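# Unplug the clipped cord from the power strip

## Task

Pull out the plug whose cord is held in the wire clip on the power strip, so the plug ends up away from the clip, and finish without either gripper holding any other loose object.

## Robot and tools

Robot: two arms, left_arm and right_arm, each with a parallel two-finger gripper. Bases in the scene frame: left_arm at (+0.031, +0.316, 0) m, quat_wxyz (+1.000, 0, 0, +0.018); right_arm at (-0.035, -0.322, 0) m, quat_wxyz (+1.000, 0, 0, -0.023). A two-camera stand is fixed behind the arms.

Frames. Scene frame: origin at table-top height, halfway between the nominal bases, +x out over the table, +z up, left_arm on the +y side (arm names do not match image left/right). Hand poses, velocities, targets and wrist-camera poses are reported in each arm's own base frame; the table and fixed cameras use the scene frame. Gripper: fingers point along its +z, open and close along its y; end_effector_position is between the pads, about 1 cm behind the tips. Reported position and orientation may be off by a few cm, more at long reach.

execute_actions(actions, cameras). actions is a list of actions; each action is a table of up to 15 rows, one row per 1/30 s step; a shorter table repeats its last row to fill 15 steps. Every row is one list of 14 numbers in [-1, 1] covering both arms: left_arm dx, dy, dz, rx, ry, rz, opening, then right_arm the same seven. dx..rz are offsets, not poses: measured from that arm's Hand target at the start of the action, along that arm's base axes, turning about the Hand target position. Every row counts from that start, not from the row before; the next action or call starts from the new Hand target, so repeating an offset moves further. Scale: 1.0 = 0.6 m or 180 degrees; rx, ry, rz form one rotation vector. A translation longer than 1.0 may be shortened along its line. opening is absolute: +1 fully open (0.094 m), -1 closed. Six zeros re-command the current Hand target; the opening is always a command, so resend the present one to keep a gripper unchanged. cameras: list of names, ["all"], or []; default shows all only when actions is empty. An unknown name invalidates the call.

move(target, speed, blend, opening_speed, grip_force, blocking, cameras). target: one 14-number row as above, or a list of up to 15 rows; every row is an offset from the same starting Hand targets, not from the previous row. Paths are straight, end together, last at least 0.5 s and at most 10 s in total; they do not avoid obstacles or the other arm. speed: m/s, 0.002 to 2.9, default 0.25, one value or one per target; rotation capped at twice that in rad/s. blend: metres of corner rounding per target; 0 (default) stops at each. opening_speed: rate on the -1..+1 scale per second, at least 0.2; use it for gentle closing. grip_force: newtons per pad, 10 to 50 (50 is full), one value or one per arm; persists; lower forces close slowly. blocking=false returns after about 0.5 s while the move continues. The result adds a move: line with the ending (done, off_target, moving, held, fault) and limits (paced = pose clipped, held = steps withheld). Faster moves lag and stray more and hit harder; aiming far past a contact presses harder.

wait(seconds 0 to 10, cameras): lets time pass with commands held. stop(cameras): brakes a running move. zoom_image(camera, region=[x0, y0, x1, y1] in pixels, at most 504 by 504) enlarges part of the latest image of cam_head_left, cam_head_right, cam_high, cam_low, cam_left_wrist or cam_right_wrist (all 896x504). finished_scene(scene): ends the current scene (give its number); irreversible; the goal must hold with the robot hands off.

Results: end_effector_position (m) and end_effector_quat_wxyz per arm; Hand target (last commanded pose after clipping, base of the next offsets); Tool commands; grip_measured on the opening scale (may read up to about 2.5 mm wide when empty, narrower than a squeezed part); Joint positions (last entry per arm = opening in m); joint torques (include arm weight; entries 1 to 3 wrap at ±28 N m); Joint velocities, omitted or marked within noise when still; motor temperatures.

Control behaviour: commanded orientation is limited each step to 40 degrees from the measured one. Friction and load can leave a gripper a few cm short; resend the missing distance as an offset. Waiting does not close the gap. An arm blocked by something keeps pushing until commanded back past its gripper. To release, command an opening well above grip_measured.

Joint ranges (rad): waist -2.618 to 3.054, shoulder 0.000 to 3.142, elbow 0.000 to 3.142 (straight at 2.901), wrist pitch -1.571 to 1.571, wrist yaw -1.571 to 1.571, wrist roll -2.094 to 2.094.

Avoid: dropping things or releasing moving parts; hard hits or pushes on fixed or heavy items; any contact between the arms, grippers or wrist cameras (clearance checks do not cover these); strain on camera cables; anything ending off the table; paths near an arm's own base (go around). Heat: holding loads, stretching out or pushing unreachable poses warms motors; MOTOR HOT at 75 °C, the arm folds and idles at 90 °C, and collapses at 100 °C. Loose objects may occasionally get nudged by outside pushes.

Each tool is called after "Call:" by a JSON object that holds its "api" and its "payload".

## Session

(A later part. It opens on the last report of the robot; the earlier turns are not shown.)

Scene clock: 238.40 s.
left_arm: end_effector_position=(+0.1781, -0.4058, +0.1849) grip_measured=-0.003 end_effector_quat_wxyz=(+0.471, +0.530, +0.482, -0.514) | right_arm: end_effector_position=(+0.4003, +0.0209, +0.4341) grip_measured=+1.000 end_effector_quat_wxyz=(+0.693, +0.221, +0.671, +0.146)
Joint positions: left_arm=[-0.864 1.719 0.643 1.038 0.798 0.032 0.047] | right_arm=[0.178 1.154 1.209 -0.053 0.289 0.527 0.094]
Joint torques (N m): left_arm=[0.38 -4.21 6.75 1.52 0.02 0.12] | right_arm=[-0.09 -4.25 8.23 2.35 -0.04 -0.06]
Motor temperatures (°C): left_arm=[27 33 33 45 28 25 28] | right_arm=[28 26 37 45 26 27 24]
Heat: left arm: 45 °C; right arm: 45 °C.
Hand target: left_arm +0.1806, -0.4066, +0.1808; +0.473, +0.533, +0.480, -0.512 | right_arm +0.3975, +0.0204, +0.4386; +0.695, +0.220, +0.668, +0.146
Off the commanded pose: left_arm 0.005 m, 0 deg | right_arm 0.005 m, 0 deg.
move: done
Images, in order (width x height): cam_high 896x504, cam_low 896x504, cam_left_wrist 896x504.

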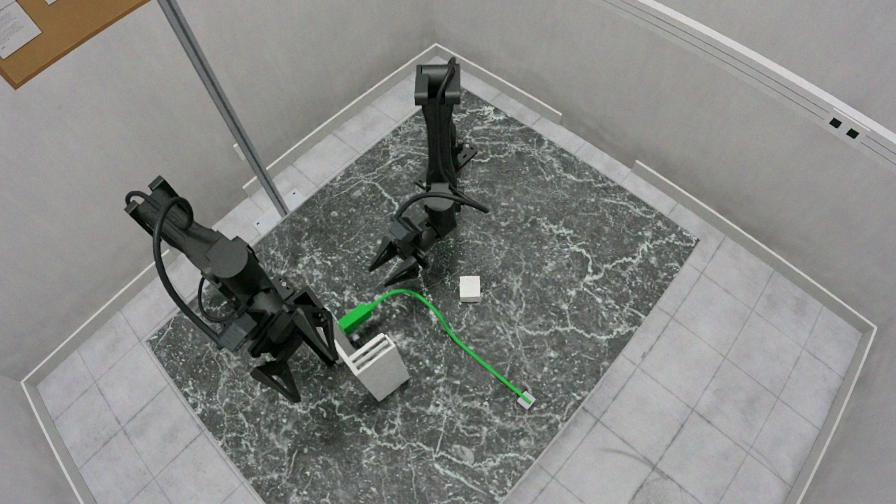

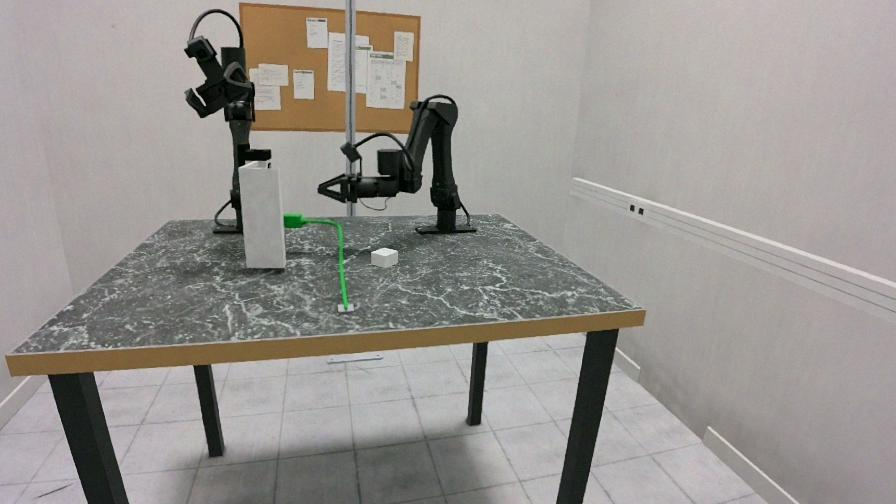

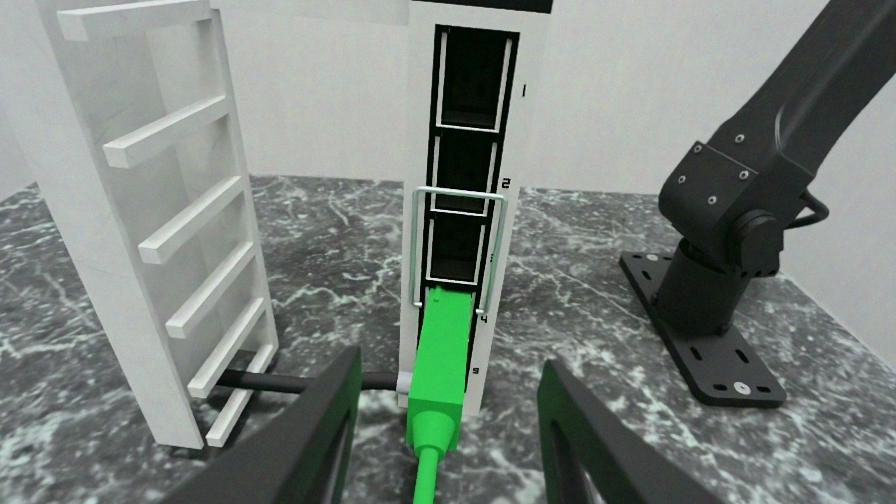

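Call:
{"api": "move", "payload": {"target": [[-0.002,-0.015,-0.025,0.221,-0.02,0,0,0,0,0,0,0,0,1],[-0.01,-0.13,-0.12,0.221,-0.02,0,0,0,0,0,0,0,0,1]], "speed": 0.15, "cameras": ["cam_left_wrist","cam_low","cam_high"]}}

Call:
{"api": "zoom_image", "payload": {"camera": "cam_low", "region": [240, 160, 380, 270]}}

Scene clock: 248.43 s.
left_arm: end_effector_position=(+0.1723, -0.4743, +0.1054) grip_measured=-0.003 end_effector_quat_wxyz=(+0.269, +0.678, +0.616, -0.297) | right_arm: end_effector_position=(+0.4003, +0.0209, +0.4341) grip_measured=+1.000 end_effector_quat_wxyz=(+0.693, +0.221, +0.671, +0.146)
Joint positions: left_arm=[-1.078 1.902 1.306 -0.242 0.42 0.425 0.047] | right_arm=[0.178 1.154 1.209 -0.053 0.289 0.527 0.094]
Joint torques (N m): left_arm=[-0.42 -6.52 10.43 1.27 0.16 -0.06] | right_arm=[-0.16 -4.25 8.18 2.35 0 -0.08]
Heat: left arm: 45 °C; right arm: 45 °C.
Hand target: left_arm +0.1744, -0.4846, +0.1087; +0.277, +0.678, +0.611, -0.301 | right_arm +0.3975, +0.0204, +0.4386; +0.695, +0.220, +0.668, +0.146
Off the commanded pose: left_arm 0.011 m, 1 deg | right_arm 0.005 m, 0 deg.
move: off_target (left_arm)
Images, in order (width x height): cam_high 896x504, cam_low 896x504, cam_left_wrist 896x504.

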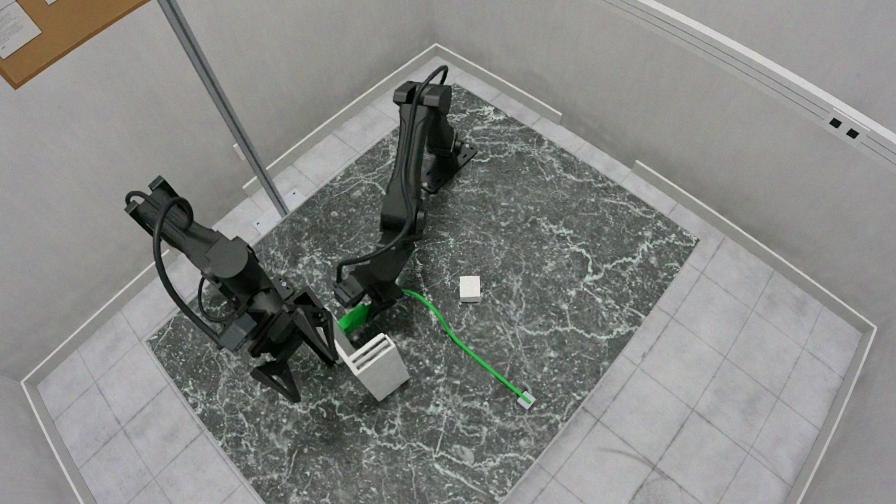

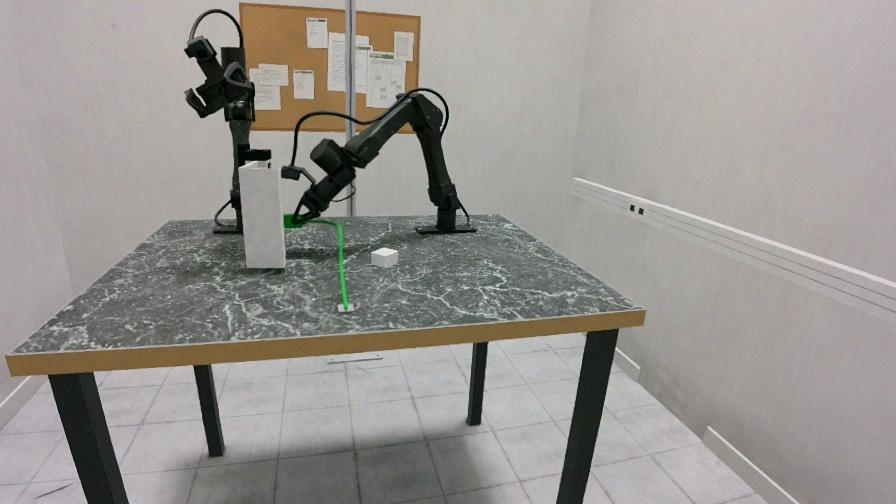

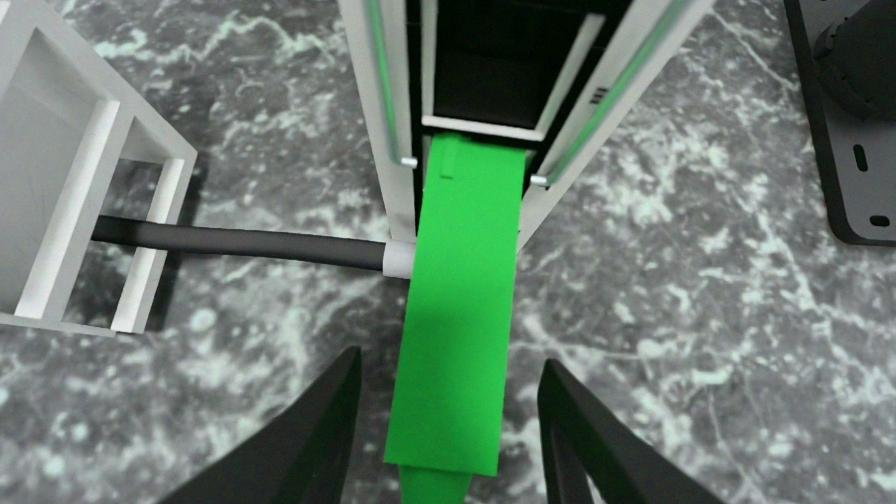

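Scaled by 3.600 from the camera's 896x504 image, which has a finer 1280x720 frame.

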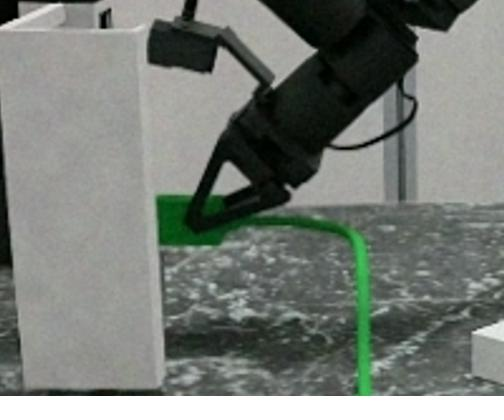

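Call:
{"api": "move", "payload": {"target": [[0.0,0,-0.008,0,0,-0.02,0,0,0,0,0,0,0,1],[0.0,0,-0.008,0,0,-0.02,-0.75,0,0,0,0,0,0,1]], "opening_speed": 1, "cameras": ["cam_left_wrist"]}}

Call:
{"api": "move", "payload": {"target": [[0.006,0.06,0.01,0,0,0,-0.75,0,0,0,0,0,0,1],[0.022,0.2,0.02,0,0,0,-0.75,0,0,0,0,0,0,1]], "speed": 0.06, "blend": 0.01, "cameras": ["cam_left_wrist","cam_low","cam_high"]}}

Scene clock: 256.03 s.
left_arm: end_effector_position=(+0.1710, -0.4796, +0.1043) grip_measured=-0.518 end_effector_quat_wxyz=(+0.270, +0.695, +0.592, -0.305) | right_arm: end_effector_position=(+0.4003, +0.0209, +0.4341) grip_measured=+1.000 end_effector_quat_wxyz=(+0.693, +0.221, +0.671, +0.146)
Joint positions: left_arm=[-1.072 1.928 1.329 -0.243 0.46 0.48 0.023] | right_arm=[0.178 1.154 1.209 -0.053 0.289 0.527 0.094]
Joint torques (N m): left_arm=[0.51 -6.56 10.43 1.06 0.27 0.09] | right_arm=[0.08 -4.23 8.29 2.31 -0.02 -0.1]
Heat: left arm: 44 °C; right arm: 46 °C.
Hand target: left_arm +0.1744, -0.4847, +0.1039; +0.268, +0.697, +0.589, -0.310 | right_arm +0.3975, +0.0204, +0.4386; +0.695, +0.220, +0.668, +0.146
Off the commanded pose: left_arm 0.006 m, 1 deg | right_arm 0.005 m, 0 deg.
move: done
Images, in order (width x height): cam_left_wrist 896x504.

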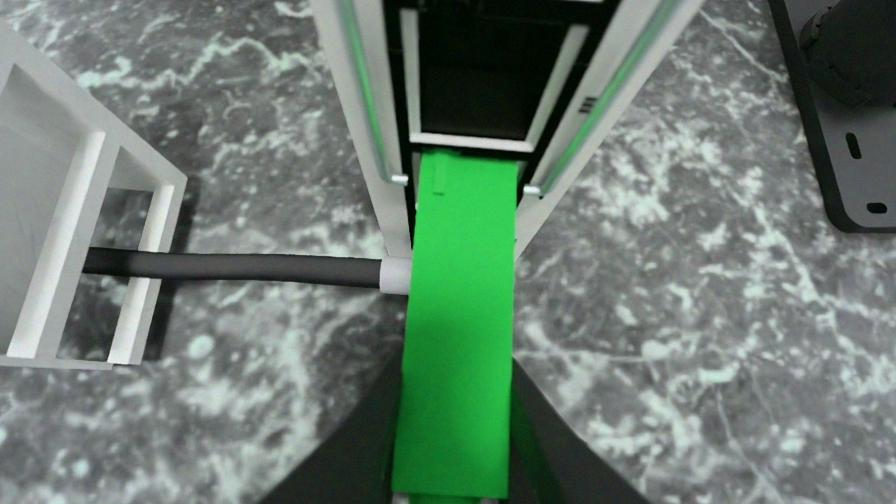

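Scene clock: 258.63 s.
left_arm: end_effector_position=(+0.1915, -0.3661, +0.1032) grip_measured=-0.518 end_effector_quat_wxyz=(+0.255, +0.696, +0.602, -0.298) | right_arm: end_effector_position=(+0.4003, +0.0209, +0.4341) grip_measured=+1.000 end_effector_quat_wxyz=(+0.693, +0.221, +0.671, +0.146)
Joint positions: left_arm=[-0.847 1.666 1.04 -0.355 0.587 0.686 0.023] | right_arm=[0.178 1.154 1.209 -0.053 0.289 0.527 0.094]
Joint torques (N m): left_arm=[0.61 -9.07 6.28 0.98 0.47 0.09] | right_arm=[-0.21 -4.29 8.28 2.34 -0.01 -0.07]
Heat: left arm: 44 °C; right arm: 46 °C.
Hand target: left_arm +0.1876, -0.3647, +0.1160; +0.268, +0.697, +0.589, -0.310 | right_arm +0.3975, +0.0204, +0.4386; +0.695, +0.220, +0.668, +0.146
Off the commanded pose: left_arm 0.013 m, 2 deg | right_arm 0.005 m, 0 deg.
move: off_target (left_arm)
Images, in order (width x height): cam_high 896x504, cam_low 896x504, cam_left_wrist 896x504.

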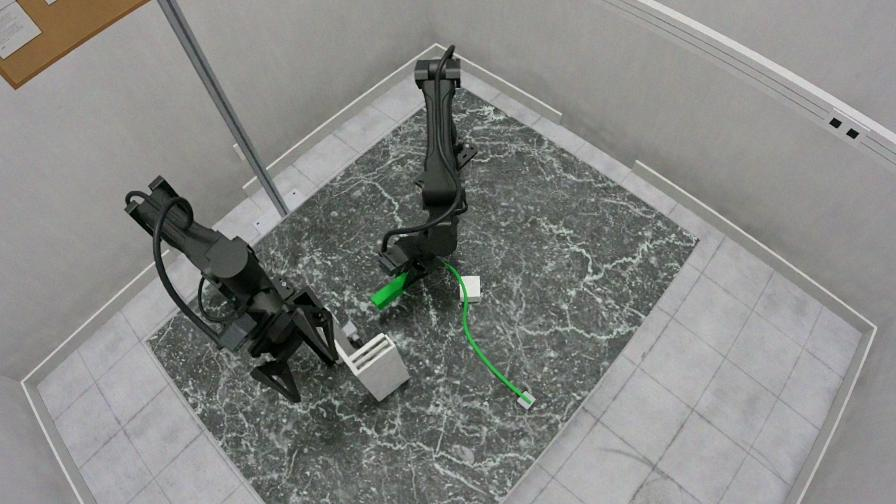

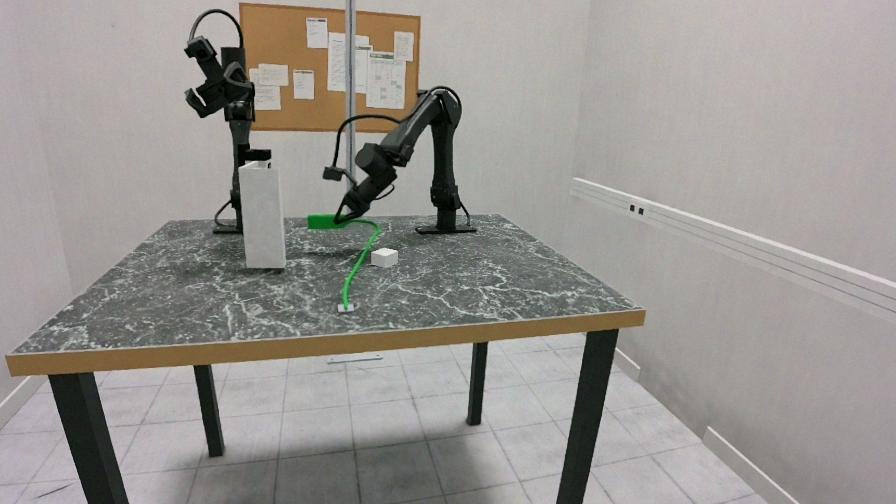

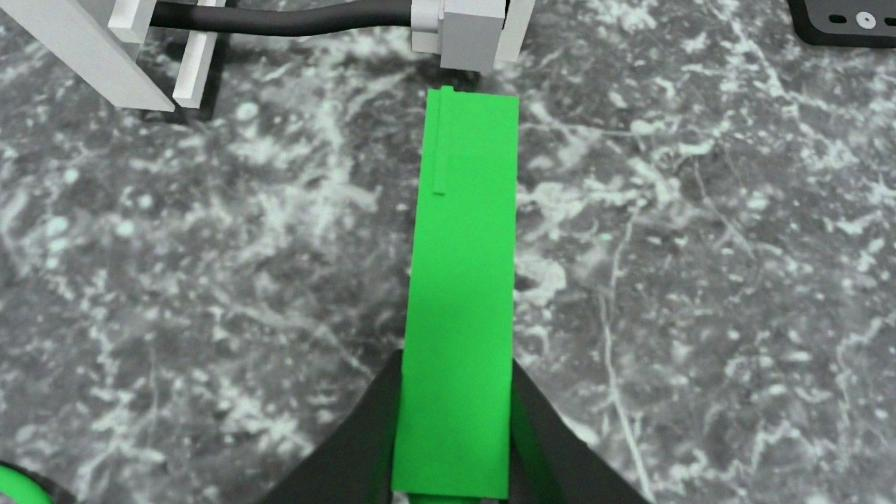

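Call:
{"api": "move", "payload": {"target": [0.0,0.03,-0.11,0,0,0,-0.75,0,0,0,0,0,0,1], "speed": 0.06, "cameras": ["cam_left_wrist","cam_low","cam_high"]}}

Call:
{"api": "zoom_image", "payload": {"camera": "cam_low", "region": [270, 170, 410, 280]}}

Scene clock: 267.63 s.
left_arm: end_effector_position=(+0.1890, -0.3461, +0.0528) grip_measured=-0.518 end_effector_quat_wxyz=(+0.266, +0.697, +0.595, -0.298) | right_arm: end_effector_position=(+0.4003, +0.0209, +0.4341) grip_measured=+1.000 end_effector_quat_wxyz=(+0.693, +0.221, +0.671, +0.146)
Joint positions: left_arm=[-0.809 1.7 0.84 -0.119 0.61 0.728 0.023] | right_arm=[0.178 1.154 1.209 -0.053 0.289 0.527 0.094]
Joint torques (N m): left_arm=[0.69 -4.77 5.79 1.2 0.46 0.08] | right_arm=[-0.13 -4.08 8.17 2.34 -0.01 -0.08]
Heat: left arm: 43 °C; right arm: 46 °C.
Hand target: left_arm +0.1877, -0.3466, +0.0500; +0.268, +0.697, +0.589, -0.310 | right_arm +0.3975, +0.0204, +0.4386; +0.695, +0.220, +0.668, +0.146
Off the commanded pose: left_arm 0.003 m, 2 deg | right_arm 0.005 m, 0 deg.
move: done
Images, in order (width x height): cam_high 896x504, cam_low 896x504, cam_left_wrist 896x504.

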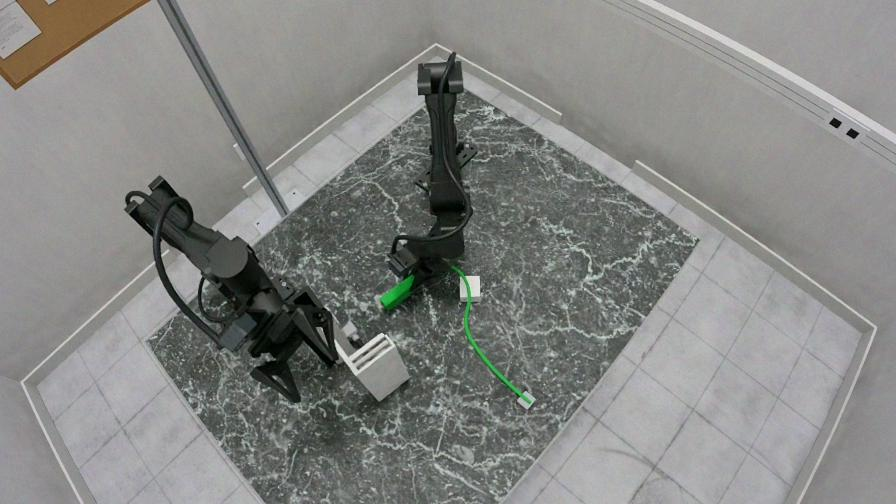

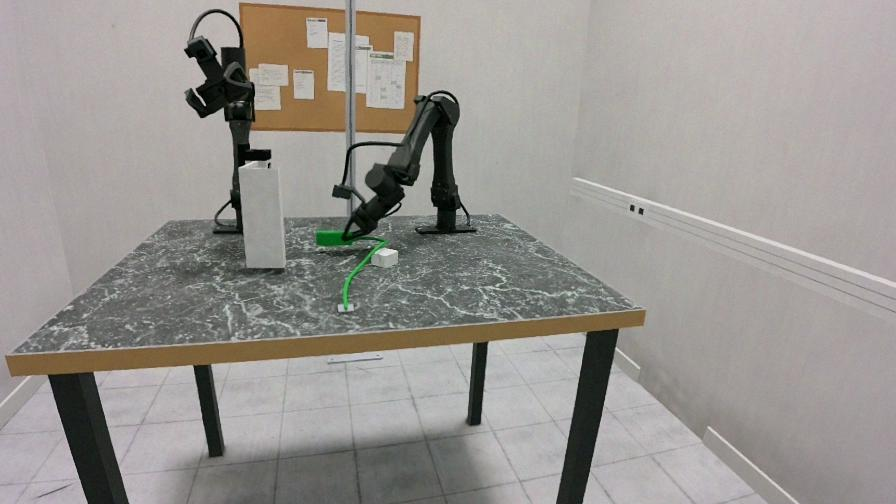

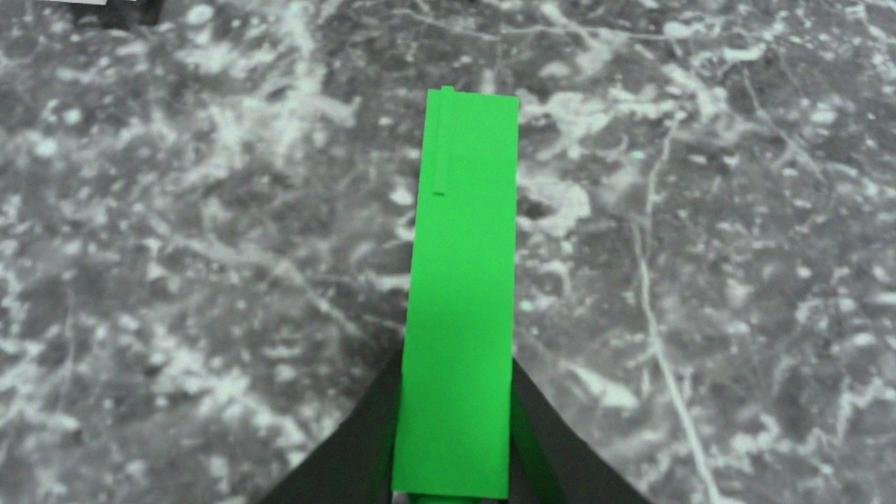

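Scaled by 3.600 from the camera's 896x504 image, which has a finer 1280x720 frame.

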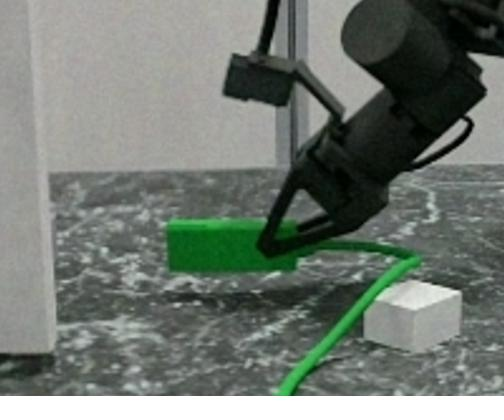

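Call:
{"api": "move", "payload": {"target": [0.0,0.0,-0.03,0,0,0,-0.75,0,0,0,0,0,0,1], "speed": 0.03, "cameras": ["cam_low"]}}

Call:
{"api": "zoom_image", "payload": {"camera": "cam_low", "region": [270, 170, 410, 280]}}

Scene clock: 271.27 s.
left_arm: end_effector_position=(+0.1893, -0.3467, +0.0357) grip_measured=-0.518 end_effector_quat_wxyz=(+0.267, +0.697, +0.594, -0.298) | right_arm: end_effector_position=(+0.4003, +0.0209, +0.4341) grip_measured=+1.000 end_effector_quat_wxyz=(+0.693, +0.221, +0.671, +0.146)
Joint positions: left_arm=[-0.809 1.747 0.809 -0.039 0.611 0.729 0.023] | right_arm=[0.178 1.154 1.209 -0.053 0.289 0.527 0.094]
Joint torques (N m): left_arm=[0.68 -4.77 5.44 1.21 0.47 0.07] | right_arm=[0.06 -4.14 8.2 2.3 -0.04 -0.1]
Heat: left arm: 43 °C; right arm: 46 °C.
Hand target: left_arm +0.1877, -0.3466, +0.0320; +0.268, +0.697, +0.589, -0.310 | right_arm +0.3975, +0.0204, +0.4386; +0.695, +0.220, +0.668, +0.146
Off the commanded pose: left_arm 0.004 m, 1 deg | right_arm 0.005 m, 0 deg.
move: done
Images, in order (width x height): cam_low 896x504.

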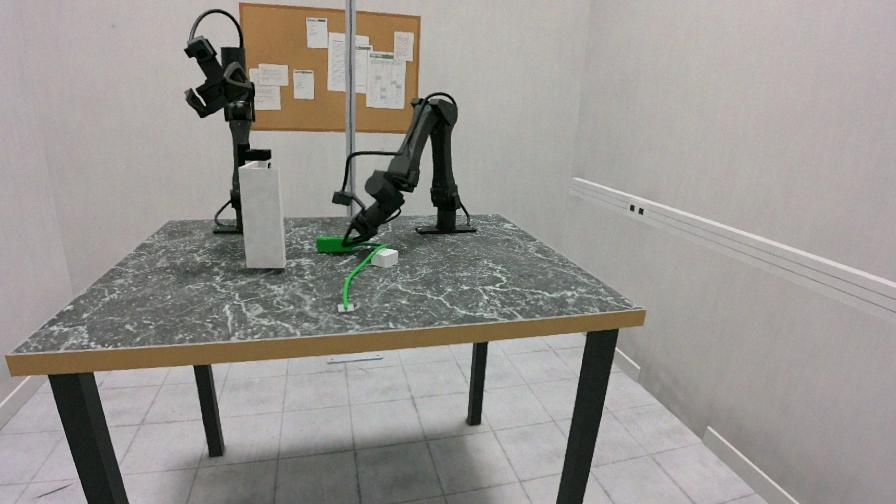

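Scaled by 3.600 from the camera's 896x504 image, which has a finer 1280x720 frame.

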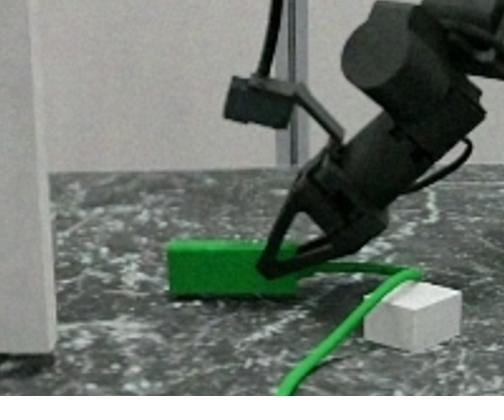

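Essentially on the table; small press, open, retreat.

Call:
{"api": "move", "payload": {"target": [[0,0,-0.008,0,0,0,-0.75,0,0,0,0,0,0,1],[0,0,-0.008,0,0,0,-0.1,0,0,0,0,0,0,1],[0,0.03,0.2,0,0,0,-0.1,0,0,0,0,0,0,1]], "speed": [0.03,0.1,0.12], "opening_speed": 0.8, "cameras": ["cam_low","cam_high","cam_left_wrist"]}}

Scene clock: 277.80 s.
left_arm: end_effector_position=(+0.1855, -0.3257, +0.1343) grip_measured=-0.103 end_effector_quat_wxyz=(+0.250, +0.696, +0.602, -0.303) | right_arm: end_effector_position=(+0.4003, +0.0209, +0.4341) grip_measured=+1.000 end_effector_quat_wxyz=(+0.693, +0.221, +0.671, +0.146)
Joint positions: left_arm=[-0.764 1.52 1.029 -0.551 0.641 0.772 0.042] | right_arm=[0.178 1.154 1.209 -0.053 0.289 0.527 0.094]
Joint torques (N m): left_arm=[0.61 -6.69 9.92 0.73 0.44 0.1] | right_arm=[-0.17 -4.18 8.34 2.35 -0.02 -0.08]
Heat: left arm: 43 °C; right arm: 46 °C.
Hand target: left_arm +0.1877, -0.3287, +0.1520; +0.268, +0.697, +0.589, -0.310 | right_arm +0.3975, +0.0204, +0.4386; +0.695, +0.220, +0.668, +0.146
Off the commanded pose: left_arm 0.018 m, 3 deg | right_arm 0.005 m, 0 deg.
move: off_target (left_arm)
Images, in order (width x height): cam_high 896x504, cam_low 896x504, cam_left_wrist 896x504.

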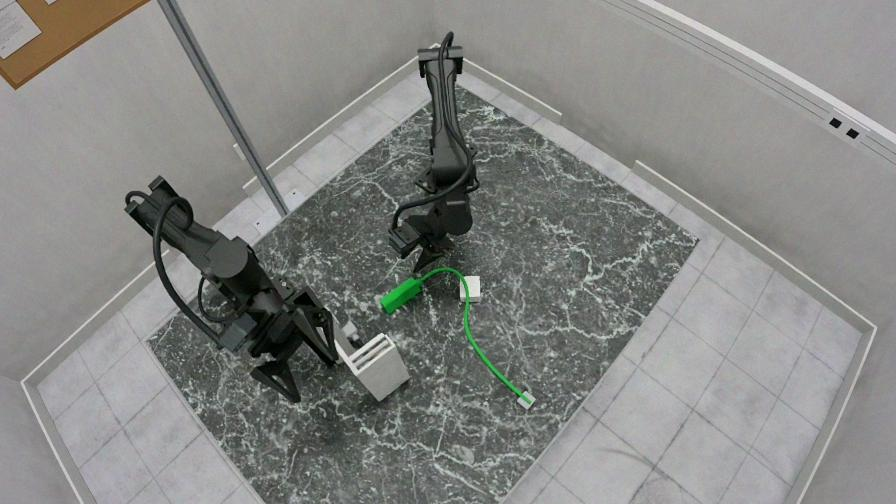

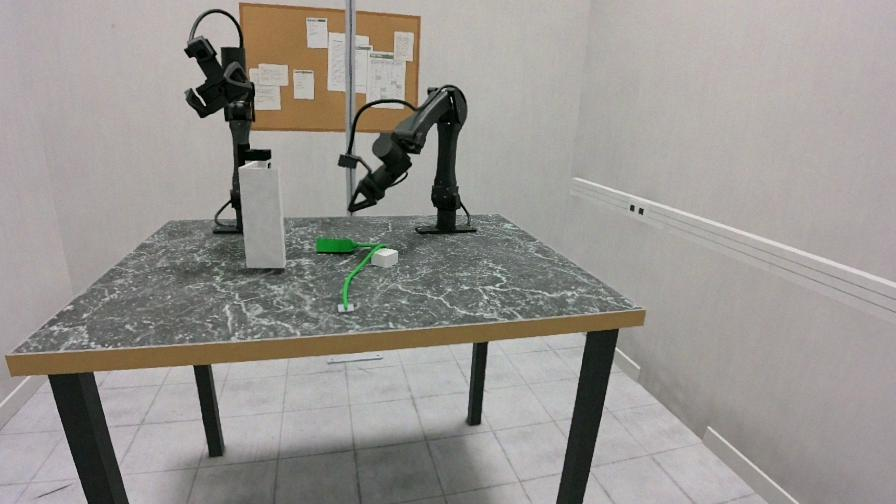

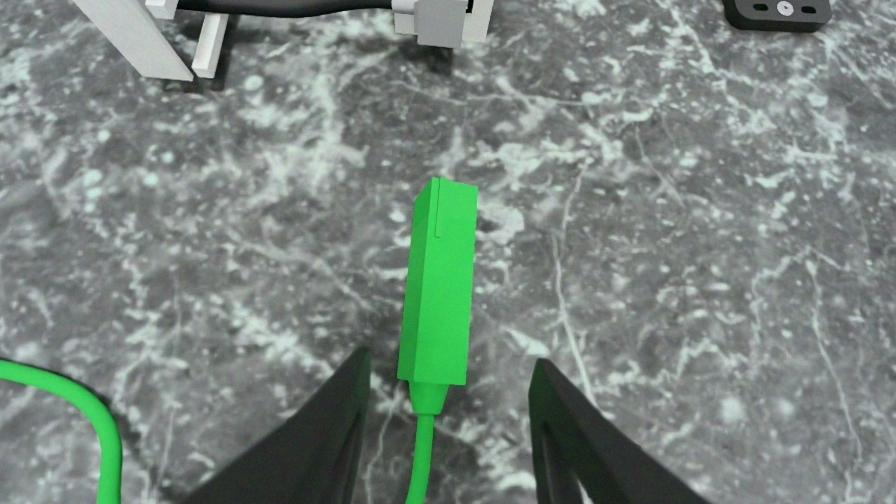

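Call:
{"api": "finished_scene", "payload": {"scene": 2}}

The scene is finished: the task was done.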